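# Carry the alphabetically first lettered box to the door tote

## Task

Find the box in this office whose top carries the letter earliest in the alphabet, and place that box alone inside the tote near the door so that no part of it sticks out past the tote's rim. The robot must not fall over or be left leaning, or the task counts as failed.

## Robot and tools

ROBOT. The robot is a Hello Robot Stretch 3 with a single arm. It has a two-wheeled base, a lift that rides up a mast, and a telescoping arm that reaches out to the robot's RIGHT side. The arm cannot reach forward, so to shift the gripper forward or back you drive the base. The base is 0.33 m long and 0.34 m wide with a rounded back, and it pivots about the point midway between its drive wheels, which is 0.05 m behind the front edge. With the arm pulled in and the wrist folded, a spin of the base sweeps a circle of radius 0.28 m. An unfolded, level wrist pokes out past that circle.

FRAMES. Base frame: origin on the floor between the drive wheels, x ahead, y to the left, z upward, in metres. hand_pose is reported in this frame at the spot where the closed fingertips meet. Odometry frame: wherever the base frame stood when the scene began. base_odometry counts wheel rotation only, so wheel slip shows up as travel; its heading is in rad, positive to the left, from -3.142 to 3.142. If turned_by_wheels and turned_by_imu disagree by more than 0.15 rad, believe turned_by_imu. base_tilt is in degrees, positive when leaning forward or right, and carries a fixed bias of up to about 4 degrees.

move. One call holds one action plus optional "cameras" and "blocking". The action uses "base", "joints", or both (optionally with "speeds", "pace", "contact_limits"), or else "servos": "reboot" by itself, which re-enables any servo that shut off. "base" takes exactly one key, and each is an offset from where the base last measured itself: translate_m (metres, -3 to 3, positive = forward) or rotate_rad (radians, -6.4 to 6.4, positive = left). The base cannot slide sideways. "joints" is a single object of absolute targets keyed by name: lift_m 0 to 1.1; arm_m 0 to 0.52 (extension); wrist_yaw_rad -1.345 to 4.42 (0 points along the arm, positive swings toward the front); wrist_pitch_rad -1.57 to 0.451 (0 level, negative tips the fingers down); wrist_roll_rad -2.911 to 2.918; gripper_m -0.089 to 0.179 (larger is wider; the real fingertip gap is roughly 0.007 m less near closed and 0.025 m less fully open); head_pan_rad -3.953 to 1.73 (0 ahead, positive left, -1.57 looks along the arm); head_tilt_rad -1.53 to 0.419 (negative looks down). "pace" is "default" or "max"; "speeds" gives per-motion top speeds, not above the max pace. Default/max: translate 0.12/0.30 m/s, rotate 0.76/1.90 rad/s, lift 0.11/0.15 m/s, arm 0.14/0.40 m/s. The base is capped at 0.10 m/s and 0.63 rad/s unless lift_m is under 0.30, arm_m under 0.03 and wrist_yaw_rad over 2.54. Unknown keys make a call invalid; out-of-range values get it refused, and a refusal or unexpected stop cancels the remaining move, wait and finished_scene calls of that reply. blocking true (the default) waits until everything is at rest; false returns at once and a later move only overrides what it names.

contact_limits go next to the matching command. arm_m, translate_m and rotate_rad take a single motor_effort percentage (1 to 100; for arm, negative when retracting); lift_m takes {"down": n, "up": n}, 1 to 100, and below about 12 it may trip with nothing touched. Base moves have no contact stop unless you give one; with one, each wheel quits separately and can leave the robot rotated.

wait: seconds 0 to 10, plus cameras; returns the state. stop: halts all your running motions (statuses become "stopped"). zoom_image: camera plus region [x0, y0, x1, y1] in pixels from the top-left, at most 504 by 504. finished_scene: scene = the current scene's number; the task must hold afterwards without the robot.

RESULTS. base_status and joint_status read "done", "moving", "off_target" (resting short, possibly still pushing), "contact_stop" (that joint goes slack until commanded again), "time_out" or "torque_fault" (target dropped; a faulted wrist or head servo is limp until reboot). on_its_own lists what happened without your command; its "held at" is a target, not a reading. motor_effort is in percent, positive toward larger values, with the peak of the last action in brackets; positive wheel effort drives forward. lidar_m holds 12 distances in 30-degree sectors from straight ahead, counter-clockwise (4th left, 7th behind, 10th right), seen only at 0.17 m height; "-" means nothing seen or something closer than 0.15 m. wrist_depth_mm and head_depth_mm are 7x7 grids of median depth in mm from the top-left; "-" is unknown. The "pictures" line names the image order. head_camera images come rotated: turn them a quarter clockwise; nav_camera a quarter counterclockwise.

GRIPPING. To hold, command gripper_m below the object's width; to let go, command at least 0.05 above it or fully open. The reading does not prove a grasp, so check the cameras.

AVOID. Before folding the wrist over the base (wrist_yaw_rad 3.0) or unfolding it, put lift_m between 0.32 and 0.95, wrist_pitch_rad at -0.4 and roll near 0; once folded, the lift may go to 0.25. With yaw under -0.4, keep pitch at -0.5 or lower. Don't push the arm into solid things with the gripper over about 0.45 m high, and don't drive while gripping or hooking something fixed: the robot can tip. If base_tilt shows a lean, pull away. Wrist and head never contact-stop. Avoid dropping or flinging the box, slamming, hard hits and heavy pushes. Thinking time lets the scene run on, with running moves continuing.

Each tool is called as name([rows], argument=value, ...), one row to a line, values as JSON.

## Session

move()

Scene clock: 0.00 s.
base_odometry: x=+0.000 y=+0.000 heading=+0.000
turned_by_wheels: +0.000
turned_by_imu: +0.000
base_tilt: forward=+0.9 right=-0.2
lidar_m: 0.73 0.74 0.91 1.57 1.58 1.09 1.00 1.01 1.25 1.55 1.23 0.80
head_depth_mm: 700 705 706 707 712 713 716 / 693 693 698 698 703 704 707 / 684 686 689 692 697 697 700 / 680 681 686 685 688 689 694 / 670 676 675 679 683 682 687 / 666 667 674 674 675 678 679 / 660 662 666 666 667 669 675
base_status: not commanded
joint_positions: lift_m=+0.337 arm_m=+0.002 wrist_yaw_rad=+3.032 wrist_pitch_rad=-0.535 wrist_roll_rad=+0.000 gripper_m=+0.037 head_pan_rad=+0.000 head_tilt_rad=-0.002
joint_status: not commanded
measured_speeds: all 0
motor_effort: left_wheel=-0.6 right_wheel=+2.2 lift_m=+27.0 arm_m=-8.1 wrist_yaw_rad=+0.7 wrist_pitch_rad=+2.5 wrist_roll_rad=+0.8 gripper_m=-0.6 head_pan_rad=-0.2 head_tilt_rad=+6.5
hand_pose: x=+0.0015 y=+0.0602 z=+0.3248 quat_wxyz=(+0.224, +0.691, +0.150, +0.671) (m; base frame)
wrist_depth_mm: - 141 - - - - 731 / - 155 - - - - - / 898 177 202 897 867 865 - / 711 678 201 724 728 717 687 / 613 606 219 595 602 613 601 / 519 520 127 146 504 525 518 / 457 309 292 299 436 455 457
pictures: head_camera (sideways), nav_camera (sideways), wrist_camera
Images, in order (width x height): head_camera 896x504, nav_camera 672x504, wrist_camera 644x364.

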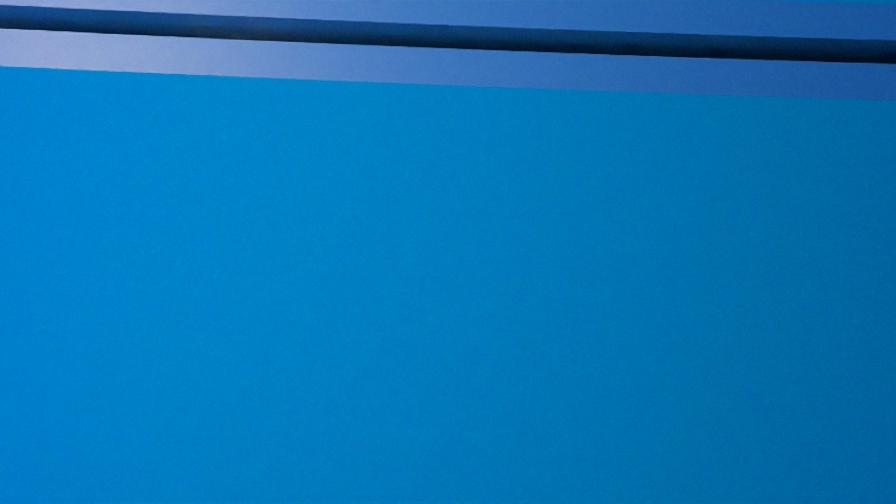

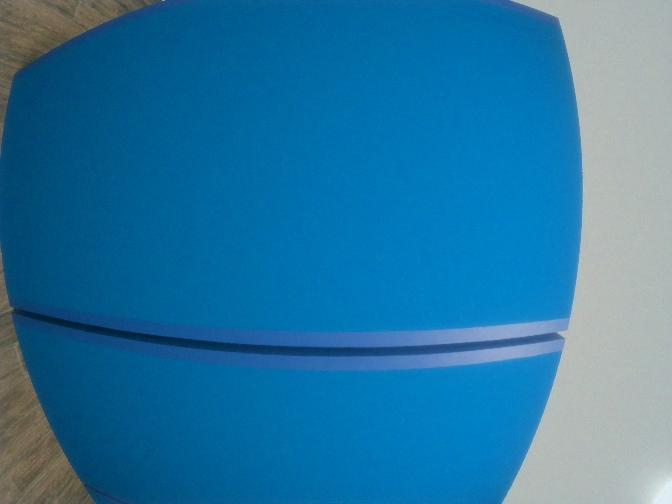

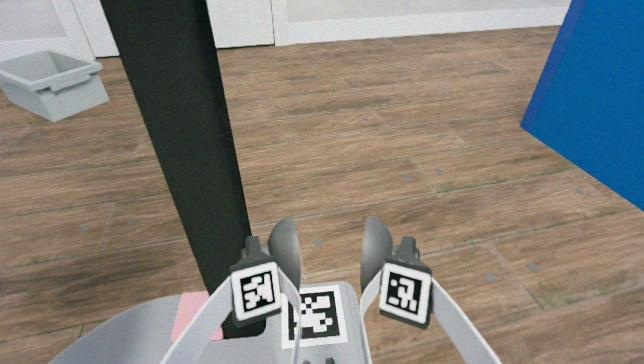

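move(joints={"head_pan_rad": -1.3, "head_tilt_rad": -0.25}, pace="max", cameras=["head_camera", "nav_camera"])

move(joints={"head_pan_rad": -2.5, "head_tilt_rad": -0.25}, pace="max", cameras=["head_camera", "nav_camera"])

move(joints={"head_pan_rad": -3.7, "head_tilt_rad": -0.25}, pace="max", cameras=["head_camera", "nav_camera"])

Scene clock: 6.67 s.
move: done
base_odometry: x=+0.000 y=+0.000 heading=+0.000
turned_by_wheels: +0.000
turned_by_imu: +0.001
base_tilt: forward=+1.2 right=-0.1
lidar_m: 0.73 0.74 0.91 1.57 1.59 1.09 1.00 1.01 1.25 1.55 1.23 0.80
head_depth_mm: 1868 1941 2020 1853 2201 2157 1669 / 1887 1975 2073 1819 2215 2088 1670 / 1908 1997 2097 1775 2077 2052 1666 / 1928 2021 2108 1773 2286 2052 1658 / 1997 2086 2147 1935 2357 1995 1667 / 1880 1926 2008 1872 2112 2052 1662 / 1476 1517 1549 1572 1642 1696 1605
base_status: not commanded
joint_positions: lift_m=+0.337 arm_m=+0.002 wrist_yaw_rad=+3.032 wrist_pitch_rad=-0.535 wrist_roll_rad=+0.000 gripper_m=+0.037 head_pan_rad=-1.329 head_tilt_rad=-0.247
joint_status: all done
measured_speeds: all 0
motor_effort: left_wheel=-0.4(0.8) right_wheel=+2.2(2.6) lift_m=+28.7(28.8) arm_m=-19.8(19.8) wrist_yaw_rad=+0.9(1.4) wrist_pitch_rad=+2.4(2.6) wrist_roll_rad=+0.8(1.1) gripper_m=-0.5(1.3) head_pan_rad=+0.3(4.8) head_tilt_rad=-1.9(4.5)
hand_pose: x=+0.0015 y=+0.0602 z=+0.3248 quat_wxyz=(+0.224, +0.691, +0.150, +0.671) (m; base frame)
wrist_depth_mm: - 140 - - - - 742 / - 155 - - - - - / 903 176 202 893 889 872 - / 718 703 201 716 720 727 697 / 606 609 220 605 604 604 604 / 518 523 127 145 509 527 527 / 455 307 291 300 430 457 458
pictures: head_camera (sideways), nav_camera (sideways)
Images, in order (width x height): head_camera 896x504, nav_camera 672x504.

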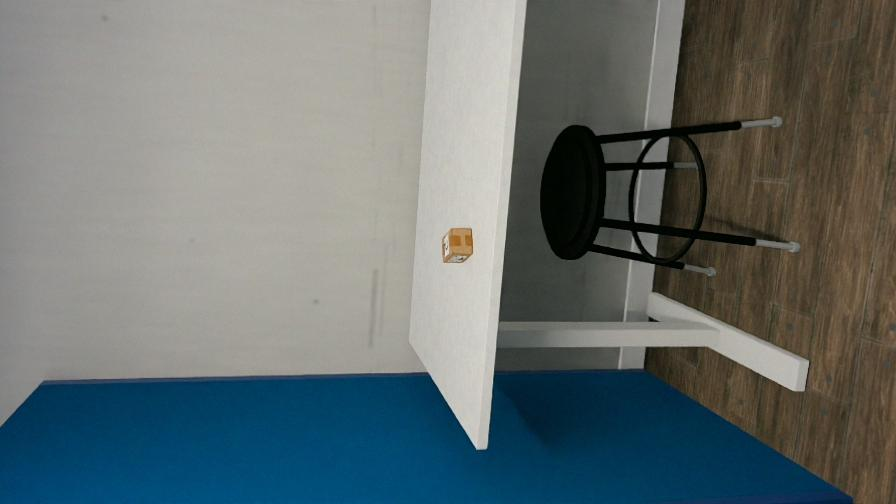

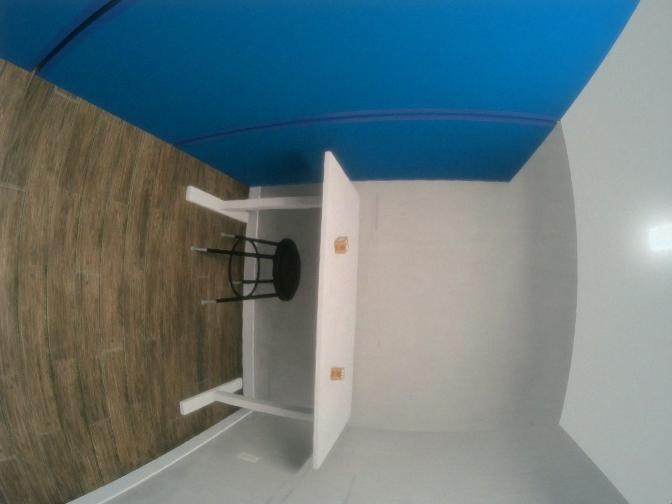

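Scene clock: 7.63 s.
move: done
base_odometry: x=+0.000 y=+0.000 heading=+0.000
turned_by_wheels: +0.000
turned_by_imu: +0.000
base_tilt: forward=+0.9 right=-0.1
lidar_m: 0.73 0.74 0.91 1.57 1.59 1.09 1.00 1.01 1.25 1.55 1.23 0.80
head_depth_mm: 869 900 933 972 1010 1051 1102 / 914 948 979 1025 1061 1111 1165 / 958 994 1037 1079 1131 1188 1239 / 1011 1046 1097 1145 1202 1260 1318 / 1069 1116 1166 1225 1292 1350 1441 / 1131 1176 1236 1309 1385 1452 1526 / 1199 1258 1323 1400 1484 1577 1613
base_status: not commanded
joint_positions: lift_m=+0.337 arm_m=+0.002 wrist_yaw_rad=+3.032 wrist_pitch_rad=-0.535 wrist_roll_rad=+0.000 gripper_m=+0.037 head_pan_rad=-2.541 head_tilt_rad=-0.249
joint_status: all done
measured_speeds: all 0
motor_effort: left_wheel=-0.4(0.7) right_wheel=+2.4(2.6) lift_m=+29.1(29.2) arm_m=-22.1(22.3) wrist_yaw_rad=+1.1(1.1) wrist_pitch_rad=+2.6(2.6) wrist_roll_rad=+0.7(1.0) gripper_m=-0.3(1.5) head_pan_rad=+1.8(5.5) head_tilt_rad=+0.6(4.0)
hand_pose: x=+0.0015 y=+0.0602 z=+0.3248 quat_wxyz=(+0.224, +0.691, +0.150, +0.671) (m; base frame)
wrist_depth_mm: - 140 - - - - 740 / - 155 - - - - - / 880 176 202 902 876 844 - / 728 701 200 727 724 727 697 / 602 609 220 607 613 608 610 / 522 522 127 145 505 519 524 / 457 307 291 301 436 454 458
pictures: head_camera (sideways), nav_camera (sideways)
Images, in order (width x height): head_camera 896x504, nav_camera 672x504.

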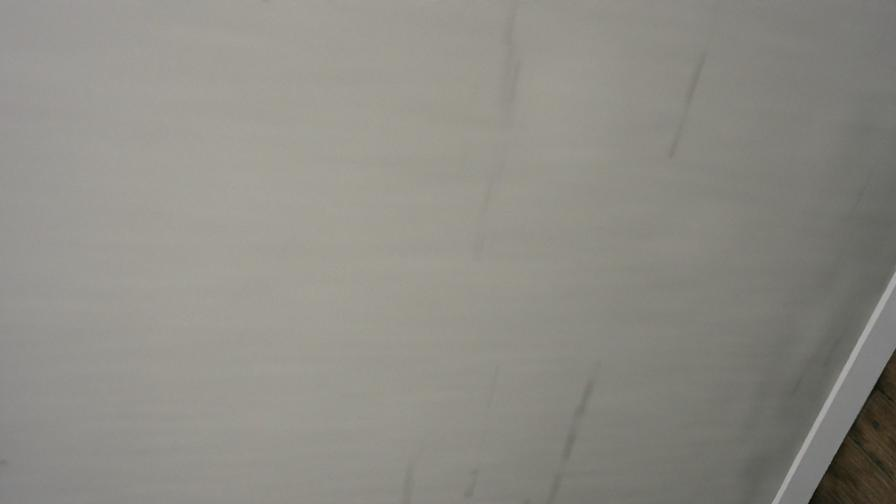

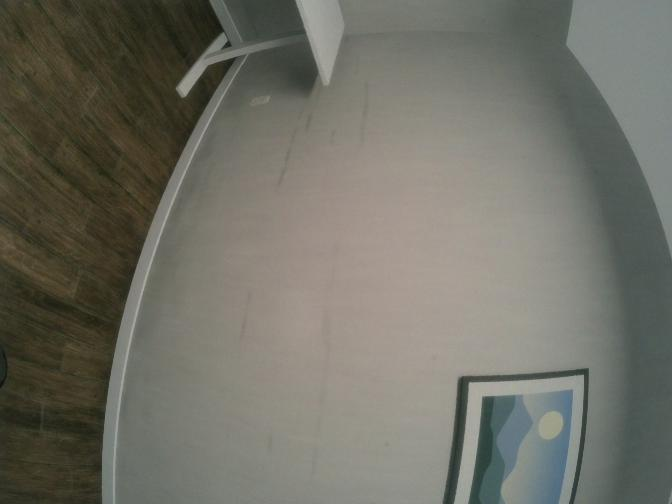

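Scene clock: 8.60 s.
move: done
base_odometry: x=+0.000 y=+0.000 heading=+0.000
turned_by_wheels: +0.000
turned_by_imu: +0.000
base_tilt: forward=+1.0 right=-0.3
lidar_m: 0.73 0.74 0.91 1.57 1.59 1.09 1.00 1.01 1.25 1.55 1.23 0.80
head_depth_mm: 1470 1567 1680 1761 1864 1926 1585 / 1339 1420 1508 1598 1717 1829 1660 / 1227 1296 1374 1446 1537 1635 1656 / 1141 1193 1255 1317 1397 1461 1553 / 1059 1109 1152 1210 1272 1336 1419 / 991 1031 1070 1121 1174 1238 1306 / 924 962 1000 1040 1088 1145 1196
base_status: not commanded
joint_positions: lift_m=+0.337 arm_m=+0.002 wrist_yaw_rad=+3.032 wrist_pitch_rad=-0.535 wrist_roll_rad=+0.000 gripper_m=+0.037 head_pan_rad=-3.746 head_tilt_rad=-0.249
joint_status: all done
measured_speeds: all 0
motor_effort: left_wheel=-0.4(0.6) right_wheel=+2.0(2.6) lift_m=+29.6(29.7) arm_m=-22.3(22.6) wrist_yaw_rad=+0.7(1.0) wrist_pitch_rad=+2.4(2.7) wrist_roll_rad=+0.8(1.1) gripper_m=-0.2(1.6) head_pan_rad=+1.7(5.4) head_tilt_rad=-1.0(3.8)
hand_pose: x=+0.0015 y=+0.0602 z=+0.3248 quat_wxyz=(+0.224, +0.691, +0.150, +0.671) (m; base frame)
wrist_depth_mm: - 140 - - - - 735 / - 155 - - - - - / 903 177 202 908 903 861 - / 723 698 202 710 721 727 695 / 596 599 219 600 602 608 598 / 521 522 127 146 503 522 523 / 459 307 294 300 433 454 455
pictures: head_camera (sideways), nav_camera (sideways)
Images, in order (width x height): head_camera 896x504, nav_camera 672x504.

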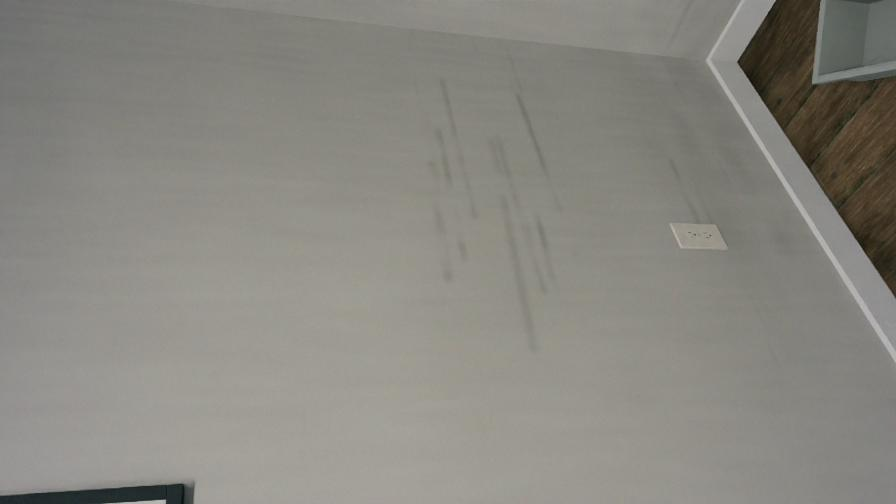

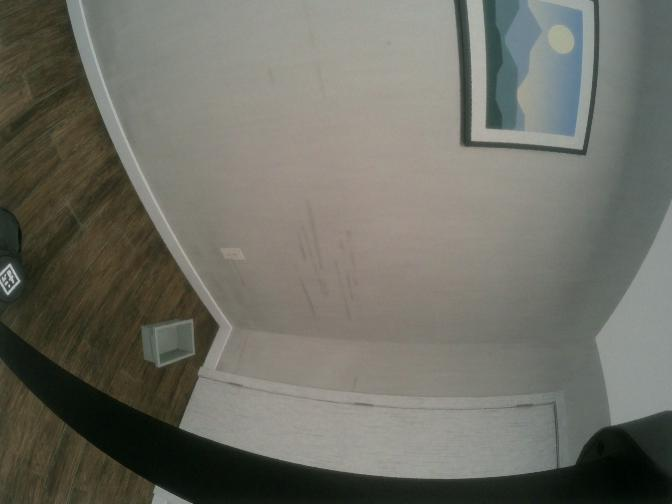

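move(joints={"head_pan_rad": -1.5, "head_tilt_rad": -0.25}, pace="max", cameras=["head_camera"])

zoom_image(camera="head_camera", region=[400, 0, 520, 420])

Scene clock: 32.63 s.
move: done
base_odometry: x=+0.000 y=+0.000 heading=+0.000
turned_by_wheels: +0.000
turned_by_imu: +0.001
base_tilt: forward=+0.9 right=-0.2
lidar_m: 0.73 0.74 0.91 1.57 1.58 1.09 1.00 1.01 1.26 1.55 1.23 0.80
head_depth_mm: 1895 1977 2066 1806 2297 2156 1668 / 1903 1967 2086 1793 2308 2154 1669 / 1917 1993 2098 1778 2306 2057 1662 / 1911 1992 2091 1739 2020 2109 1657 / 1929 2010 2092 1912 2307 2010 1641 / 1942 2025 2130 1884 2302 1973 1653 / 1936 2017 2067 1880 2184 2005 1640
base_status: not commanded
joint_positions: lift_m=+0.337 arm_m=+0.002 wrist_yaw_rad=+3.032 wrist_pitch_rad=-0.535 wrist_roll_rad=+0.000 gripper_m=+0.037 head_pan_rad=-1.449 head_tilt_rad=-0.250
joint_status: all done
measured_speeds: all 0
motor_effort: left_wheel=-0.5(0.7) right_wheel=+2.2(2.8) lift_m=+31.8(31.8) arm_m=-21.6(22.1) wrist_yaw_rad=+1.0(1.3) wrist_pitch_rad=+2.5(2.8) wrist_roll_rad=+0.6(1.0) gripper_m=+1.1(1.2) head_pan_rad=-2.7(6.5) head_tilt_rad=-1.6(4.0)
hand_pose: x=+0.0015 y=+0.0602 z=+0.3248 quat_wxyz=(+0.224, +0.691, +0.150, +0.671) (m; base frame)
wrist_depth_mm: - 140 - - - - 736 / - 156 - - - - - / 888 176 202 912 894 877 - / 722 696 202 718 711 722 689 / 607 599 221 600 606 597 598 / 518 520 128 146 510 518 526 / 458 305 293 298 436 455 452
pictures: head_camera (sideways)
Images, in order (width x height): head_camera 896x504.

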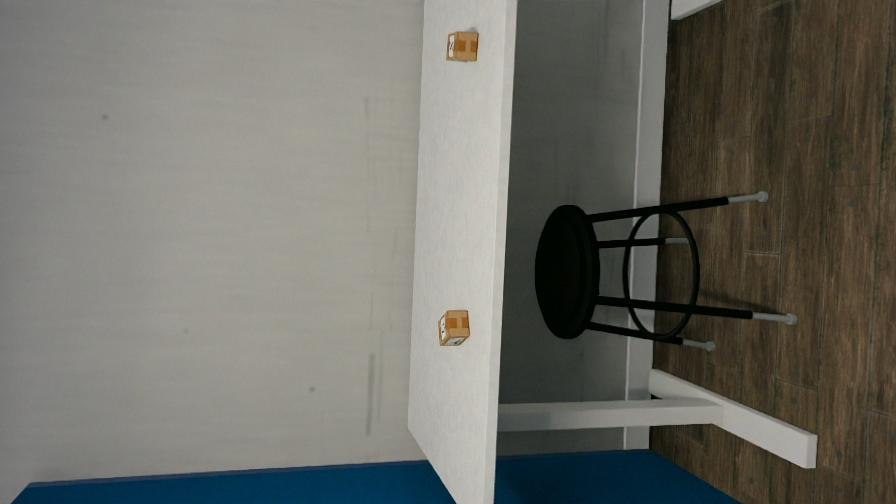

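Scaled by 1.200 from the camera's 896x504 image, which has a finer 1280x720 frame.

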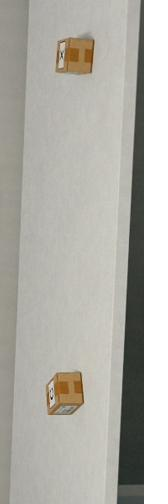

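zoom_image(camera="head_camera", region=[430, 20, 490, 75])

zoom_image(camera="head_camera", region=[425, 300, 485, 355])

Scaled by 8.400 from the camera's 896x504 image, which has a finer 1280x720 frame.

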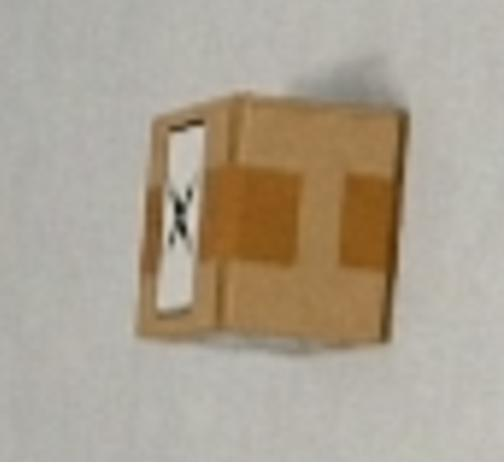

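Scaled by 8.400 from the camera's 896x504 image, which has a finer 1280x720 frame.

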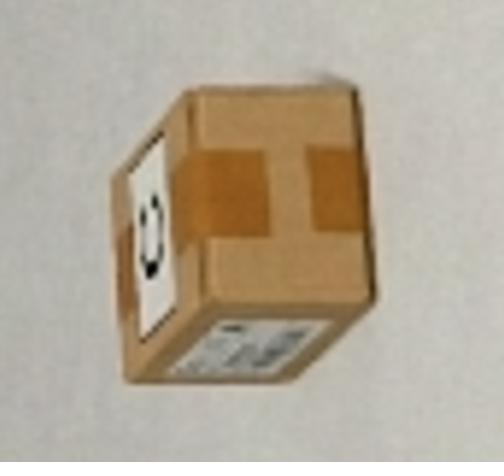

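move(joints={"lift_m": 0.285, "wrist_pitch_rad": -0.4, "head_pan_rad": 0.0, "head_tilt_rad": -0.35}, pace="max", cameras=[])

move(base={"rotate_rad": -1.668}, pace="max", cameras=[])

move(base={"translate_m": 0.6}, joints={"head_pan_rad": 0.5}, pace="max", contact_limits={"translate_m": 40}, cameras=["head_camera", "nav_camera"])

Scene clock: 56.13 s.
move: done
base_odometry: x=+0.000 y=+0.000 heading=+0.000
turned_by_wheels: +0.000
turned_by_imu: +0.001
base_tilt: forward=+1.0 right=-0.1
lidar_m: 0.73 0.73 0.91 1.57 1.59 1.09 1.00 1.01 1.25 1.55 1.23 0.80
head_depth_mm: 610 646 695 746 808 870 940 / 605 643 687 736 791 858 941 / 605 641 683 729 786 853 925 / 600 636 679 724 782 846 918 / 598 633 675 724 776 840 915 / 595 631 671 716 773 832 904 / 591 628 666 715 764 829 905
base_status: not commanded
joint_positions: lift_m=+0.285 arm_m=+0.002 wrist_yaw_rad=+3.032 wrist_pitch_rad=-0.421 wrist_roll_rad=+0.000 gripper_m=+0.037 head_pan_rad=+0.030 head_tilt_rad=-0.351
joint_status: all done
measured_speeds: all 0
motor_effort: left_wheel=-0.5(0.7) right_wheel=+2.6(2.7) lift_m=+19.3(27.6) arm_m=-21.2(21.9) wrist_yaw_rad=+0.8(1.2) wrist_pitch_rad=+3.7(5.9) wrist_roll_rad=+0.7(1.0) gripper_m=-1.1(1.4) head_pan_rad=-2.0(4.4) head_tilt_rad=-1.4(4.1)
hand_pose: x=+0.0032 y=+0.0759 z=+0.2969 quat_wxyz=(+0.186, +0.698, +0.110, +0.683) (m; base frame)
wrist_depth_mm: - 137 - - - - 711 / - 145 - - - - - / 928 160 911 - - 956 - / 764 702 205 770 775 785 718 / 614 598 200 621 619 615 618 / 525 515 128 302 499 519 512 / 441 283 252 279 426 449 449
pictures: none
No camera images: "cameras" was empty.

Scene clock: 58.30 s.
move: done
base_odometry: x=+0.000 y=+0.000 heading=-1.668
turned_by_wheels: -1.668
turned_by_imu: -1.660
base_tilt: forward=+0.9 right=+0.1
lidar_m: 1.84 1.39 0.83 0.73 0.73 0.86 1.57 1.58 1.13 1.00 1.00 1.18
head_depth_mm: 1980 2068 2028 2047 2150 1886 1520 / 1970 2085 2194 1923 2247 1876 1514 / 1921 2034 2145 2323 2422 1868 1498 / 1896 2018 2103 2310 2386 1862 1484 / 1849 1967 2055 1827 2353 1858 1495 / 1846 1963 2045 1729 2219 1857 1488 / 1814 1926 2007 1754 2273 1849 1485
base_status: done
joint_positions: lift_m=+0.285 arm_m=+0.002 wrist_yaw_rad=+3.032 wrist_pitch_rad=-0.421 wrist_roll_rad=+0.000 gripper_m=+0.037 head_pan_rad=+0.004 head_tilt_rad=-0.351
joint_status: not commanded
measured_speeds: all 0
motor_effort: left_wheel=+9.7(17.6) right_wheel=-8.7(16.4) lift_m=+23.3(23.5) arm_m=-21.8(22.9) wrist_yaw_rad=+0.9(1.4) wrist_pitch_rad=+3.9(4.1) wrist_roll_rad=+0.5(1.0) gripper_m=-0.4(1.1) head_pan_rad=-3.0(4.3) head_tilt_rad=-0.8(2.2)
hand_pose: x=+0.0032 y=+0.0759 z=+0.2970 quat_wxyz=(+0.186, +0.698, +0.110, +0.683) (m; base frame)
wrist_depth_mm: - 137 154 742 - - - / - 145 153 789 - - - / - 158 164 865 896 - - / - 181 202 771 768 773 771 / 614 595 199 622 621 625 621 / 514 516 128 304 500 515 514 / 440 286 253 278 422 441 440
pictures: none
No camera images: "cameras" was empty.

Scene clock: 61.63 s.
move: done
base_odometry: x=-0.058 y=-0.597 heading=-1.668
turned_by_wheels: +0.000
turned_by_imu: +0.000
base_tilt: forward=+1.0 right=-0.1
lidar_m: 1.06 1.00 0.99 0.86 0.87 1.02 2.16 1.64 0.98 0.87 0.87 1.03
head_depth_mm: 1324 1383 1459 1281 901 1765 1510 / 1354 1430 1514 1272 942 1750 1462 / 1410 1477 1572 1264 992 1688 1493 / 1449 1529 1620 1265 1249 1675 1461 / 1493 1576 1686 1255 1493 1692 1487 / 1490 1557 1633 1252 1674 1726 1453 / 1267 1318 1369 1247 1480 1576 1502
base_status: done
joint_positions: lift_m=+0.285 arm_m=+0.002 wrist_yaw_rad=+3.032 wrist_pitch_rad=-0.421 wrist_roll_rad=+0.000 gripper_m=+0.037 head_pan_rad=+0.504 head_tilt_rad=-0.351
joint_status: all done
measured_speeds: all 0
motor_effort: left_wheel=+2.8(20.3) right_wheel=+2.2(9.5) lift_m=+29.4(29.5) arm_m=-18.7(21.6) wrist_yaw_rad=+0.6(1.3) wrist_pitch_rad=+3.4(4.0) wrist_roll_rad=+0.8(1.1) gripper_m=-0.6(1.3) head_pan_rad=-2.7(5.4) head_tilt_rad=+1.5(1.9)
contact_limits: translate_m 40 (maximum 100)
hand_pose: x=+0.0032 y=+0.0760 z=+0.2971 quat_wxyz=(+0.185, +0.698, +0.110, +0.683) (m; base frame)
wrist_depth_mm: 686 137 154 - 964 - - / 739 146 154 - - - - / 783 160 166 980 - - - / 740 697 205 774 768 790 770 / 619 596 199 619 616 626 619 / 522 517 128 302 502 522 513 / 444 284 253 276 422 447 447
pictures: head_camera (sideways), nav_camera (sideways)
Images, in order (width x height): head_camera 896x504, nav_camera 672x504.

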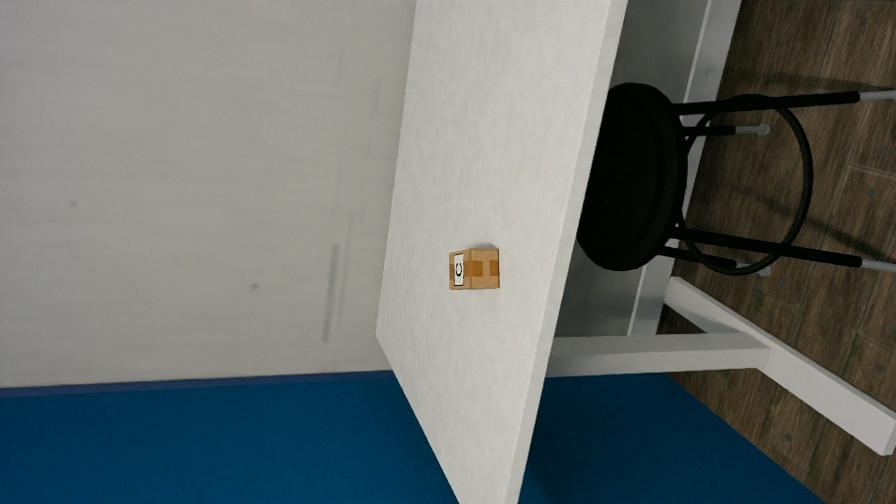

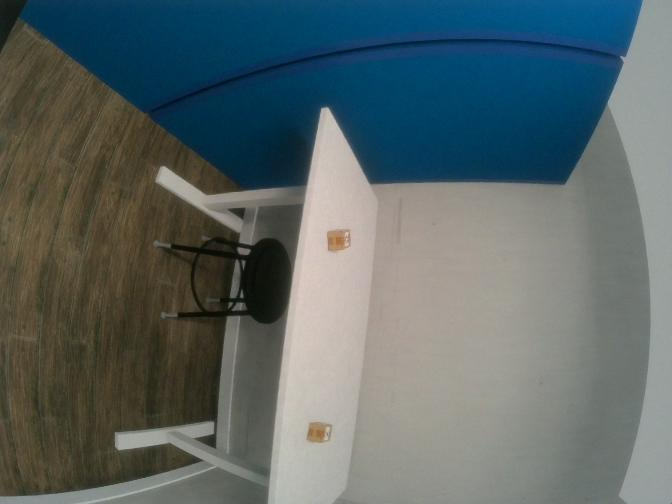

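zoom_image(camera="head_camera", region=[440, 235, 510, 305])

move(joints={"head_pan_rad": -0.2}, pace="max", cameras=["head_camera"])

zoom_image(camera="head_camera", region=[440, 200, 510, 270])

Scaled by 7.200 from the camera's 896x504 image, which has a finer 1280x720 frame.

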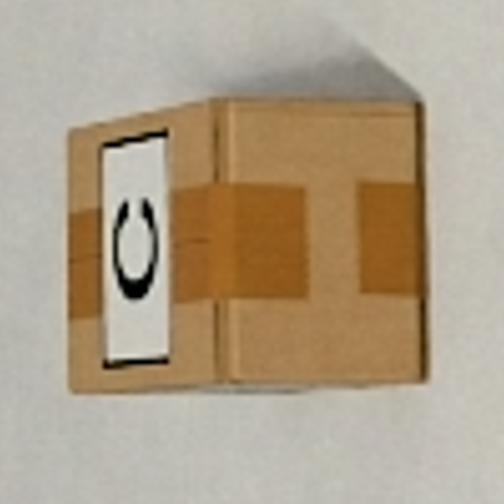

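Scene clock: 65.43 s.
move: done
base_odometry: x=-0.058 y=-0.597 heading=-1.668
turned_by_wheels: +0.000
turned_by_imu: +0.001
base_tilt: forward=+0.9 right=-0.2
lidar_m: 1.06 1.01 0.98 0.87 0.87 1.02 2.15 1.64 0.98 0.87 0.87 1.03
head_depth_mm: 1198 1237 1268 1266 1338 1392 1421 / 1390 1441 1482 1280 1556 1658 1495 / 1512 1606 1699 1259 1412 1693 1467 / 1457 1563 1659 1262 1918 1872 1494 / 1417 1501 1588 1245 982 1859 1490 / 1370 1436 1539 1241 975 1831 1494 / 1315 1394 1473 1240 925 1761 1499
base_status: not commanded
joint_positions: lift_m=+0.285 arm_m=+0.002 wrist_yaw_rad=+3.032 wrist_pitch_rad=-0.421 wrist_roll_rad=+0.000 gripper_m=+0.037 head_pan_rad=-0.218 head_tilt_rad=-0.351
joint_status: all done
measured_speeds: all 0
motor_effort: left_wheel=+2.8(2.8) right_wheel=+2.1(2.6) lift_m=+31.8(32.1) arm_m=-14.9(15.8) wrist_yaw_rad=+0.2(1.3) wrist_pitch_rad=+3.8(3.8) wrist_roll_rad=+0.8(1.1) gripper_m=-0.2(1.0) head_pan_rad=-2.6(4.5) head_tilt_rad=+1.7(4.2)
contact_limits: translate_m 40 (maximum 100)
hand_pose: x=+0.0032 y=+0.0760 z=+0.2971 quat_wxyz=(+0.185, +0.698, +0.110, +0.683) (m; base frame)
wrist_depth_mm: 687 137 154 - 956 - - / 729 146 154 - - - - / 779 160 167 951 - - - / 739 706 205 766 772 782 776 / 615 608 199 624 626 614 624 / 520 516 127 305 495 522 514 / 445 282 252 279 418 441 445
pictures: head_camera (sideways)
Images, in order (width x height): head_camera 896x504.

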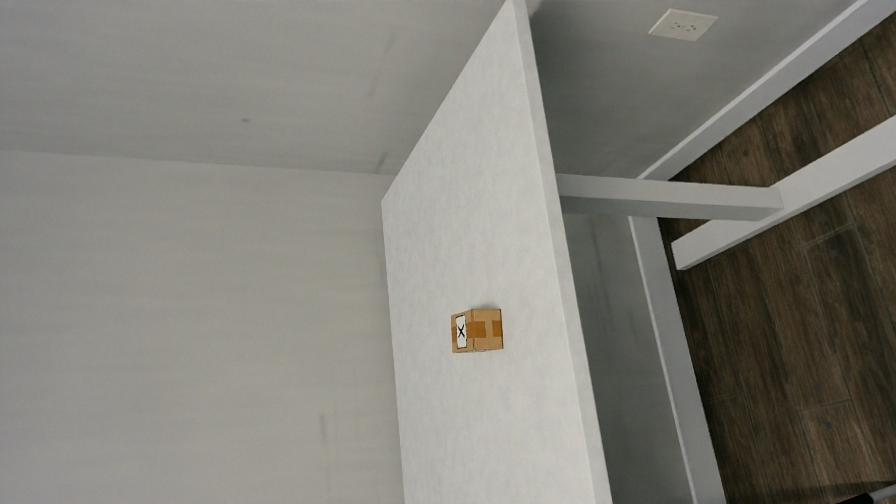

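Scaled by 7.200 from the camera's 896x504 image, which has a finer 1280x720 frame.

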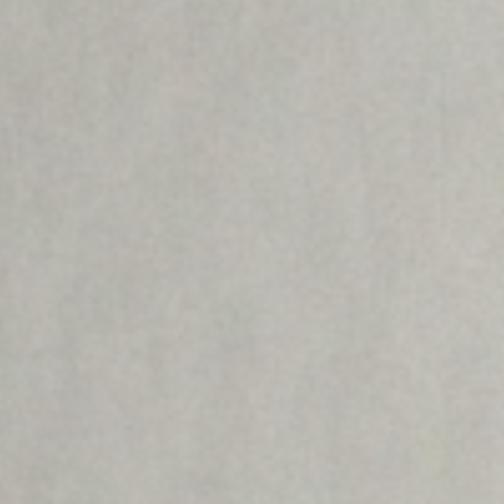

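zoom_image(camera="head_camera", region=[440, 295, 510, 365])

Scaled by 7.200 from the camera's 896x504 image, which has a finer 1280x720 frame.

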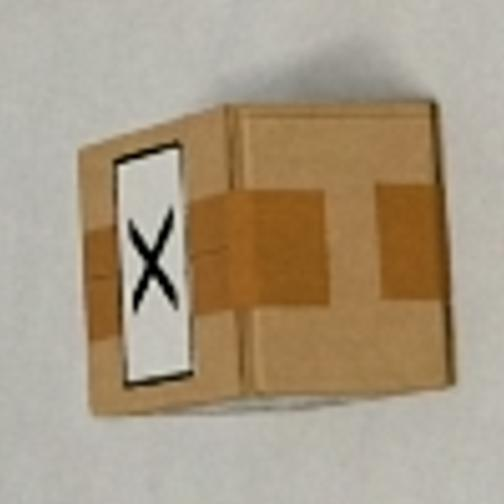

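move(base={"rotate_rad": -0.078}, joints={"head_pan_rad": -3.14, "head_tilt_rad": -0.3}, pace="max", cameras=[])

move(base={"translate_m": -1.72}, pace="max", contact_limits={"translate_m": 40}, cameras=["nav_camera"])

Scene clock: 106.50 s.
move: done
base_odometry: x=-0.058 y=-0.597 heading=-1.745
turned_by_wheels: -0.078
turned_by_imu: -0.076
base_tilt: forward=+1.0 right=-0.1
lidar_m: 1.26 1.00 1.03 0.87 0.86 0.98 2.16 1.88 1.03 0.87 0.87 0.98
head_depth_mm: 2117 2249 2407 2551 2633 1818 1546 / 2075 2184 2330 2473 2584 2023 1576 / 2011 2128 2226 2384 2500 2034 1581 / 1963 2082 2199 2327 2439 2004 1574 / 1911 2011 2139 2231 2343 1963 1556 / 1862 1949 2067 2175 2305 2013 1571 / 1821 1912 2015 2132 2270 1954 1556
base_status: done
joint_positions: lift_m=+0.285 arm_m=+0.002 wrist_yaw_rad=+3.032 wrist_pitch_rad=-0.421 wrist_roll_rad=+0.000 gripper_m=+0.037 head_pan_rad=-3.156 head_tilt_rad=-0.299
joint_status: all done
measured_speeds: translate_m=+0.000 rotate_rad=+0.000 lift_m=+0.000 arm_m=+0.000 wrist_yaw_rad=+0.000 wrist_pitch_rad=+0.000 wrist_roll_rad=+0.000 head_pan_rad=+0.024 head_tilt_rad=+0.000
motor_effort: left_wheel=+8.9(14.9) right_wheel=-7.6(13.7) lift_m=+28.6(32.0) arm_m=-8.2(10.7) wrist_yaw_rad=+0.7(1.4) wrist_pitch_rad=+3.2(4.0) wrist_roll_rad=+0.7(1.3) gripper_m=+1.2(1.4) head_pan_rad=+3.2(5.6) head_tilt_rad=+2.2(5.6)
hand_pose: x=+0.0032 y=+0.0760 z=+0.2971 quat_wxyz=(+0.185, +0.698, +0.110, +0.683) (m; base frame)
wrist_depth_mm: - 137 154 - - - - / 707 145 154 - - - - / 736 158 172 - - - - / 756 698 205 764 767 768 778 / 617 587 200 622 618 621 619 / 517 517 128 305 502 516 511 / 442 286 253 278 416 443 449
pictures: none
No camera images: "cameras" was empty.

Scene clock: 113.67 s.
move: done
base_odometry: x=+0.240 y=+1.097 heading=-1.745
turned_by_wheels: +0.000
turned_by_imu: +0.003
base_tilt: forward=+0.8 right=+0.0
lidar_m: 2.58 0.77 0.55 0.79 1.18 0.65 0.55 0.53 0.59 0.99 1.37 1.56
head_depth_mm: 501 528 561 598 639 685 742 / 488 516 546 579 620 664 715 / 477 502 532 565 602 646 695 / 468 491 518 551 585 624 672 / 456 479 508 537 569 607 650 / 446 469 492 523 554 590 631 / 437 459 479 509 542 574 613
base_status: done
joint_positions: lift_m=+0.285 arm_m=+0.002 wrist_yaw_rad=+3.032 wrist_pitch_rad=-0.420 wrist_roll_rad=+0.000 gripper_m=+0.037 head_pan_rad=-3.140 head_tilt_rad=-0.299
joint_status: not commanded
measured_speeds: all 0
motor_effort: left_wheel=+2.8(12.0) right_wheel=-8.2(19.9) lift_m=+20.4(28.8) arm_m=-2.9(8.8) wrist_yaw_rad=+0.6(1.4) wrist_pitch_rad=+3.6(4.1) wrist_roll_rad=+0.8(1.1) gripper_m=-0.1(1.4) head_pan_rad=+2.6(4.1) head_tilt_rad=-1.3(3.4)
contact_limits: translate_m 40 (maximum 100)
hand_pose: x=+0.0032 y=+0.0760 z=+0.2971 quat_wxyz=(+0.185, +0.698, +0.110, +0.683) (m; base frame)
wrist_depth_mm: - 137 - - - 488 - / - 146 - - - 536 - / - 159 895 - - 568 - / 771 708 205 777 742 699 770 / 619 598 199 623 618 618 629 / 518 516 128 305 502 518 520 / 442 285 253 277 423 444 448
pictures: nav_camera (sideways)
Images, in order (width x height): nav_camera 672x504.

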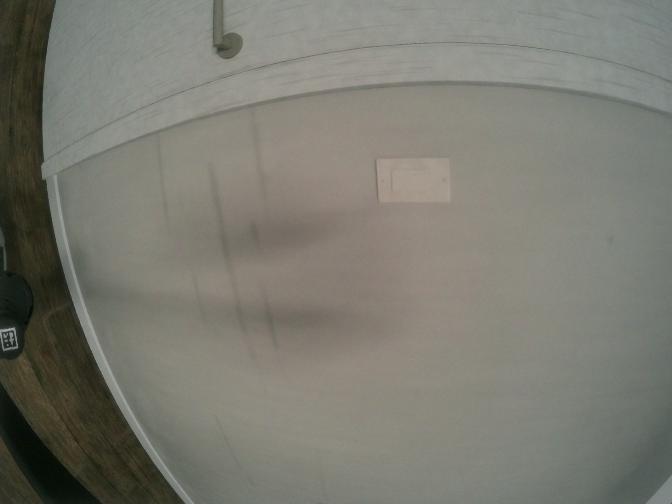

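move(base={"rotate_rad": 1.894}, joints={"head_pan_rad": -0.4, "head_tilt_rad": -0.25}, pace="max", cameras=[])

move(base={"translate_m": 0.8}, pace="max", contact_limits={"translate_m": 40}, cameras=["head_camera", "nav_camera"])

move(joints={"head_pan_rad": -1.1}, pace="max", cameras=["head_camera", "nav_camera"])

Scene clock: 131.60 s.
move: done
base_odometry: x=+0.240 y=+1.097 heading=+0.149
turned_by_wheels: +1.894
turned_by_imu: +1.887
base_tilt: forward=+0.9 right=-0.1
lidar_m: 2.07 0.77 0.56 0.54 0.53 0.74 1.38 1.43 1.95 1.37 0.55 0.59
head_depth_mm: 627 638 648 658 671 687 697 / 743 756 769 788 805 820 846 / 3256 3364 3465 3595 2828 2043 1544 / 3177 3289 3424 3679 3009 2097 1644 / 3060 3113 3395 3509 2996 2139 1651 / 3022 3051 3269 3367 2967 2093 1636 / 2870 3067 3164 3284 2926 2102 1644
base_status: done
joint_positions: lift_m=+0.285 arm_m=+0.002 wrist_yaw_rad=+3.032 wrist_pitch_rad=-0.420 wrist_roll_rad=+0.000 gripper_m=+0.037 head_pan_rad=-0.384 head_tilt_rad=-0.251
joint_status: all done
measured_speeds: translate_m=+0.000 rotate_rad=+0.000 lift_m=+0.000 arm_m=+0.000 wrist_yaw_rad=+0.000 wrist_pitch_rad=+0.000 wrist_roll_rad=+0.000 head_pan_rad=-0.024 head_tilt_rad=+0.000
motor_effort: left_wheel=-7.4(15.8) right_wheel=+8.5(17.2) lift_m=+24.8(25.0) arm_m=-22.2(22.5) wrist_yaw_rad=+0.9(1.4) wrist_pitch_rad=+3.5(3.9) wrist_roll_rad=+0.8(1.1) gripper_m=+0.2(1.4) head_pan_rad=-3.2(7.1) head_tilt_rad=+4.3(6.3)
hand_pose: x=+0.0032 y=+0.0760 z=+0.2971 quat_wxyz=(+0.185, +0.698, +0.110, +0.683) (m; base frame)
wrist_depth_mm: - 138 154 - - - - / - 145 154 - - - - / - 158 164 - - - - / - 177 180 - - - 697 / 597 602 200 635 620 620 617 / 519 514 128 306 499 516 515 / 444 285 251 276 422 442 441
pictures: none
No camera images: "cameras" was empty.

Scene clock: 135.60 s.
move: done
base_odometry: x=+1.031 y=+1.215 heading=+0.149
turned_by_wheels: +0.000
turned_by_imu: +0.000
base_tilt: forward=+1.1 right=+0.0
lidar_m: 2.07 0.77 0.56 0.54 0.56 0.77 2.14 0.60 0.44 0.42 3.12 2.59
head_depth_mm: 2722 2837 3000 3159 3033 2161 1680 / 2615 2730 2784 2580 2744 2144 1655 / 2513 2583 2746 2881 2998 2118 1649 / 2422 2517 2635 2775 2844 2120 1646 / 2345 2472 2568 2664 2811 2121 1657 / 2245 2355 2453 2163 2648 2114 1655 / 2207 2310 2416 2475 2644 2082 1643
base_status: done
joint_positions: lift_m=+0.285 arm_m=+0.002 wrist_yaw_rad=+3.032 wrist_pitch_rad=-0.420 wrist_roll_rad=+0.000 gripper_m=+0.037 head_pan_rad=-0.400 head_tilt_rad=-0.249
joint_status: not commanded
measured_speeds: all 0
motor_effort: left_wheel=-0.5(11.7) right_wheel=+9.4(20.4) lift_m=+31.0(31.7) arm_m=-21.3(22.3) wrist_yaw_rad=+0.6(1.4) wrist_pitch_rad=+3.4(4.0) wrist_roll_rad=+0.8(1.1) gripper_m=-0.4(1.4) head_pan_rad=-3.3(4.7) head_tilt_rad=+2.6(5.7)
contact_limits: translate_m 40 (maximum 100)
hand_pose: x=+0.0032 y=+0.0760 z=+0.2971 quat_wxyz=(+0.185, +0.698, +0.110, +0.683) (m; base frame)
wrist_depth_mm: - 137 154 - - - - / - 145 153 - - - - / - 159 164 - - - - / - 174 180 - - - 710 / 601 597 200 617 628 618 620 / 521 519 127 304 501 514 513 / 447 284 253 277 421 442 448
pictures: head_camera (sideways), nav_camera (sideways)
Images, in order (width x height): head_camera 896x504, nav_camera 672x504.

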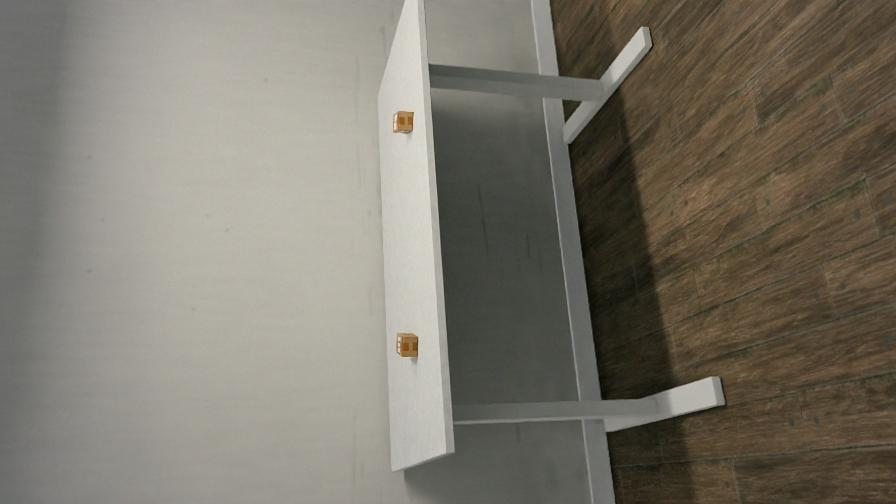

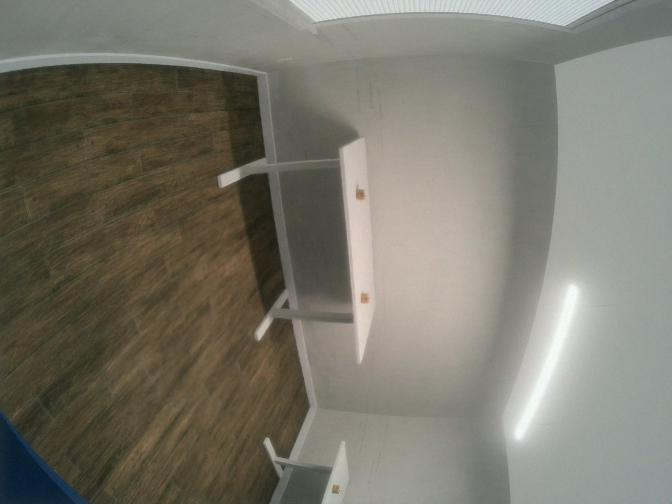

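Scene clock: 136.43 s.
move: done
base_odometry: x=+1.031 y=+1.215 heading=+0.149
turned_by_wheels: +0.000
turned_by_imu: +0.000
base_tilt: forward=+0.9 right=+0.0
lidar_m: 2.07 0.76 0.56 0.54 0.56 0.77 2.14 0.60 0.44 0.42 3.11 2.59
head_depth_mm: 2901 2954 3071 3170 3047 2160 1675 / 3000 3101 3252 3329 3061 2152 1669 / 3137 3260 3392 3494 3024 2098 1659 / 3319 3524 3603 3777 2982 2127 1651 / 3573 3628 3953 3920 2959 2114 1647 / 3478 3605 3794 3858 2961 2110 1640 / 3110 3214 3339 3446 2945 2124 1643
base_status: not commanded
joint_positions: lift_m=+0.285 arm_m=+0.002 wrist_yaw_rad=+3.032 wrist_pitch_rad=-0.420 wrist_roll_rad=+0.000 gripper_m=+0.037 head_pan_rad=-1.118 head_tilt_rad=-0.249
joint_status: all done
measured_speeds: all 0
motor_effort: left_wheel=-0.3(0.6) right_wheel=+8.9(9.4) lift_m=+30.4(31.1) arm_m=-21.1(21.9) wrist_yaw_rad=+0.7(1.1) wrist_pitch_rad=+3.3(3.9) wrist_roll_rad=+0.8(1.0) gripper_m=-0.1(1.1) head_pan_rad=-0.9(4.5) head_tilt_rad=+3.0(4.4)
contact_limits: translate_m 40 (maximum 100)
hand_pose: x=+0.0032 y=+0.0760 z=+0.2971 quat_wxyz=(+0.185, +0.698, +0.110, +0.683) (m; base frame)
wrist_depth_mm: - 137 154 - - - - / - 146 154 - - - - / - 159 165 - - - - / - 174 180 - - - 711 / 596 596 200 624 618 623 624 / 515 520 128 303 503 519 518 / 446 284 252 278 416 447 446
pictures: head_camera (sideways), nav_camera (sideways)
Images, in order (width x height): head_camera 896x504, nav_camera 672x504.

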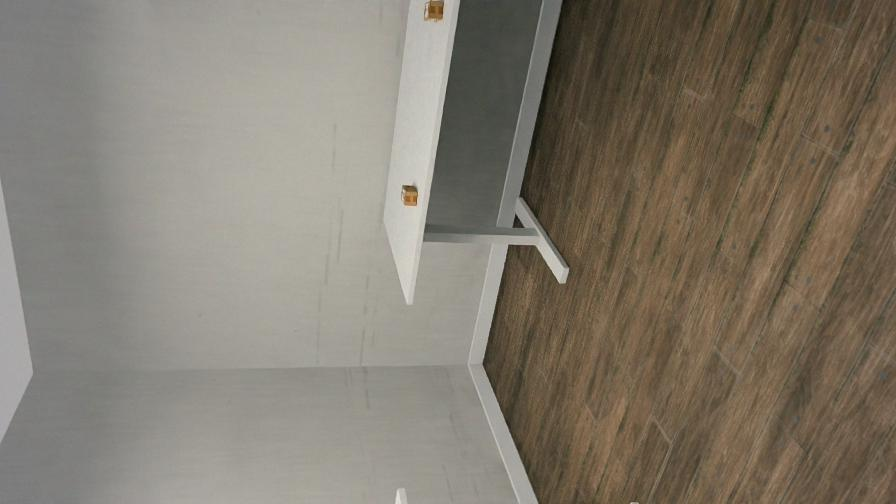

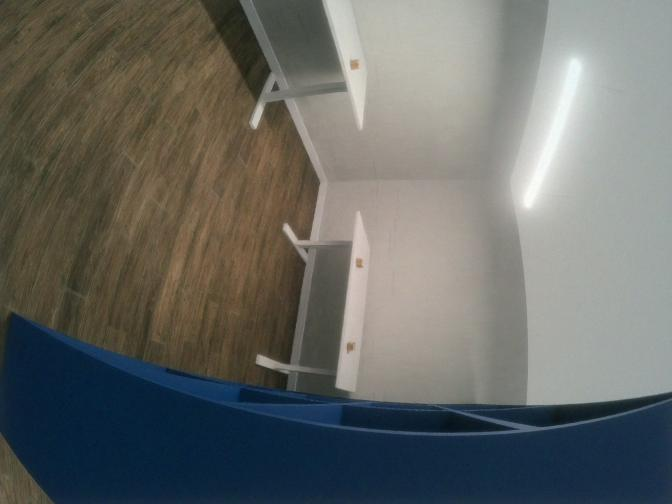

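move(base={"translate_m": 0.3}, pace="max", contact_limits={"translate_m": 40}, cameras=[])

move(base={"rotate_rad": -1.119}, joints={"head_pan_rad": -0.68, "head_tilt_rad": -0.3}, pace="max", cameras=[])

move(base={"translate_m": 1.83}, pace="max", contact_limits={"translate_m": 40}, cameras=["head_camera"])

Scene clock: 184.97 s.
move: done
base_odometry: x=+1.328 y=+1.260 heading=+0.148
turned_by_wheels: +0.000
turned_by_imu: +0.000
base_tilt: forward=+0.8 right=-0.1
lidar_m: 1.84 0.76 0.56 0.54 0.56 0.77 2.06 0.60 0.51 1.32 2.99 2.35
head_depth_mm: 2891 2970 3114 3132 3096 2165 1659 / 3015 3120 3234 3347 2990 2150 1658 / 3160 3302 3451 3559 2989 2132 1664 / 3347 3508 3692 3841 3026 2132 1660 / 3397 3555 3714 3833 2962 2124 1655 / 3009 3126 3270 3397 2935 2103 1639 / 2669 2819 2873 2974 2921 2095 1642
base_status: done
joint_positions: lift_m=+0.285 arm_m=+0.002 wrist_yaw_rad=+3.032 wrist_pitch_rad=-0.420 wrist_roll_rad=+0.000 gripper_m=+0.037 head_pan_rad=-1.100 head_tilt_rad=-0.249
joint_status: not commanded
measured_speeds: all 0
motor_effort: left_wheel=-4.3(15.8) right_wheel=+8.7(14.0) lift_m=+25.8(27.4) arm_m=-20.0(20.8) wrist_yaw_rad=+0.7(1.3) wrist_pitch_rad=+3.5(4.0) wrist_roll_rad=+0.8(1.0) gripper_m=+0.1(1.9) head_pan_rad=+3.6(4.2) head_tilt_rad=+2.5(2.7)
contact_limits: translate_m 40 (maximum 100)
hand_pose: x=+0.0032 y=+0.0760 z=+0.2971 quat_wxyz=(+0.185, +0.698, +0.110, +0.683) (m; base frame)
wrist_depth_mm: - 137 155 - - - - / - 145 154 - - - - / - 158 164 - - - - / - 174 180 - - - 703 / 603 601 200 623 621 620 619 / 521 519 127 303 503 519 511 / 441 286 252 277 424 441 445
pictures: none
No camera images: "cameras" was empty.

Scene clock: 186.80 s.
move: done
base_odometry: x=+1.328 y=+1.260 heading=-0.970
turned_by_wheels: -1.119
turned_by_imu: -1.115
base_tilt: forward=+1.1 right=-0.2
lidar_m: 3.00 2.36 1.84 0.82 0.57 0.54 0.55 0.73 1.66 0.64 0.51 1.33
head_depth_mm: 701 1229 1298 1064 672 1141 940 / 1140 1215 1280 1058 1422 1189 944 / 1146 1202 1271 1318 1424 1272 1446 / 2042 2129 2164 2320 2371 1910 1560 / 2783 2959 3126 3291 2667 1982 1576 / 2812 3005 3131 3188 2666 1968 1569 / 2724 2875 3016 3181 2700 1978 1550
base_status: done
joint_positions: lift_m=+0.285 arm_m=+0.002 wrist_yaw_rad=+3.032 wrist_pitch_rad=-0.420 wrist_roll_rad=+0.000 gripper_m=+0.037 head_pan_rad=-0.669 head_tilt_rad=-0.299
joint_status: all done
measured_speeds: all 0
motor_effort: left_wheel=+7.7(17.6) right_wheel=-7.2(15.8) lift_m=+24.8(25.9) arm_m=-21.7(22.3) wrist_yaw_rad=+0.8(1.4) wrist_pitch_rad=+3.5(3.9) wrist_roll_rad=+0.9(1.0) gripper_m=+0.0(1.5) head_pan_rad=-3.3(4.5) head_tilt_rad=-1.9(3.2)
hand_pose: x=+0.0032 y=+0.0760 z=+0.2971 quat_wxyz=(+0.185, +0.698, +0.110, +0.683) (m; base frame)
wrist_depth_mm: - 137 157 - - - - / - 145 179 - - - - / - 159 175 - - - - / - 175 204 771 772 767 779 / 502 583 200 617 625 621 611 / 498 517 127 304 507 522 519 / 446 286 252 279 419 443 443
pictures: none
No camera images: "cameras" was empty.

Scene clock: 194.33 s.
move: done
base_odometry: x=+2.362 y=-0.250 heading=-0.970
turned_by_wheels: +0.000
turned_by_imu: -0.001
base_tilt: forward=+1.0 right=-0.2
lidar_m: 1.18 1.56 1.05 1.51 1.99 2.16 2.22 1.60 1.11 1.25 1.40 1.59
head_depth_mm: 1456 1535 1636 1694 1232 1025 1591 / 1430 1528 1620 1690 1226 1017 1573 / 1409 1495 1587 1661 1219 1016 1583 / 1391 1457 1561 1632 1225 1007 1571 / 1370 1444 1530 1601 1205 966 1562 / 1358 1434 1509 1584 1205 938 1555 / 1340 1403 1483 1554 1198 956 1565
base_status: done
joint_positions: lift_m=+0.285 arm_m=+0.002 wrist_yaw_rad=+3.032 wrist_pitch_rad=-0.420 wrist_roll_rad=+0.000 gripper_m=+0.037 head_pan_rad=-0.680 head_tilt_rad=-0.300
joint_status: not commanded
measured_speeds: all 0
motor_effort: left_wheel=+9.8(17.5) right_wheel=-5.0(15.0) lift_m=+20.4(25.1) arm_m=-14.5(21.9) wrist_yaw_rad=+1.2(1.5) wrist_pitch_rad=+3.6(3.9) wrist_roll_rad=+1.0(1.1) gripper_m=-0.1(1.6) head_pan_rad=-2.9(4.6) head_tilt_rad=-0.9(2.8)
contact_limits: translate_m 40 (maximum 100)
hand_pose: x=+0.0032 y=+0.0761 z=+0.2971 quat_wxyz=(+0.185, +0.698, +0.110, +0.683) (m; base frame)
wrist_depth_mm: - 137 - - - - - / - 146 - - - - - / - 160 889 - - - - / 768 703 205 766 776 777 769 / 608 600 199 608 633 630 624 / 521 521 128 303 499 513 522 / 442 284 253 277 420 445 444
pictures: head_camera (sideways)
Images, in order (width x height): head_camera 896x504.

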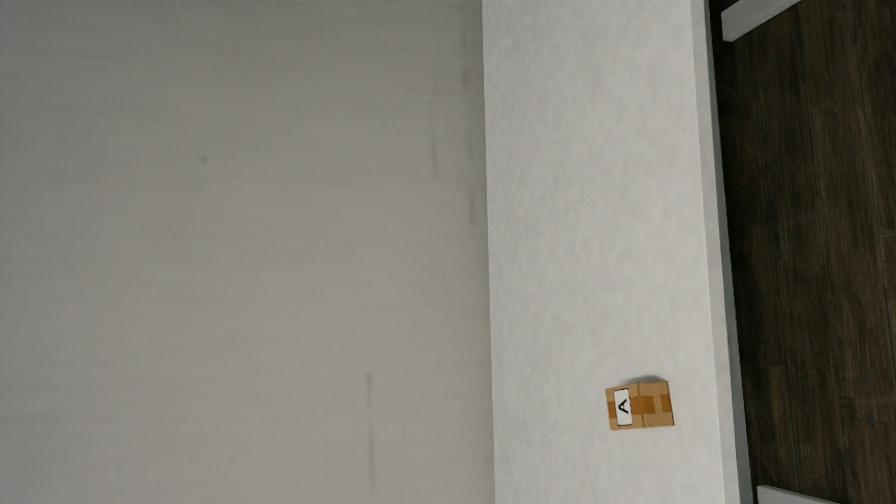

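zoom_image(camera="head_camera", region=[590, 360, 690, 450])

Scaled by 5.040 from the camera's 896x504 image, which has a finer 1280x720 frame.

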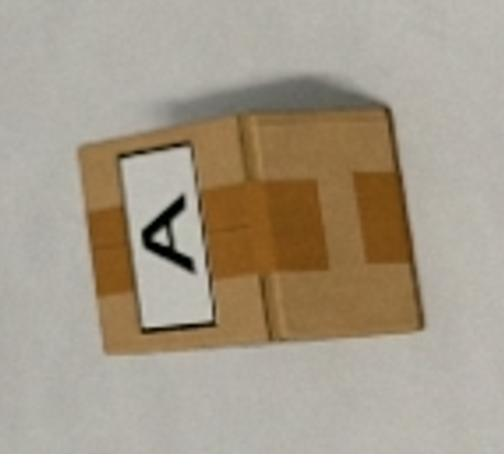

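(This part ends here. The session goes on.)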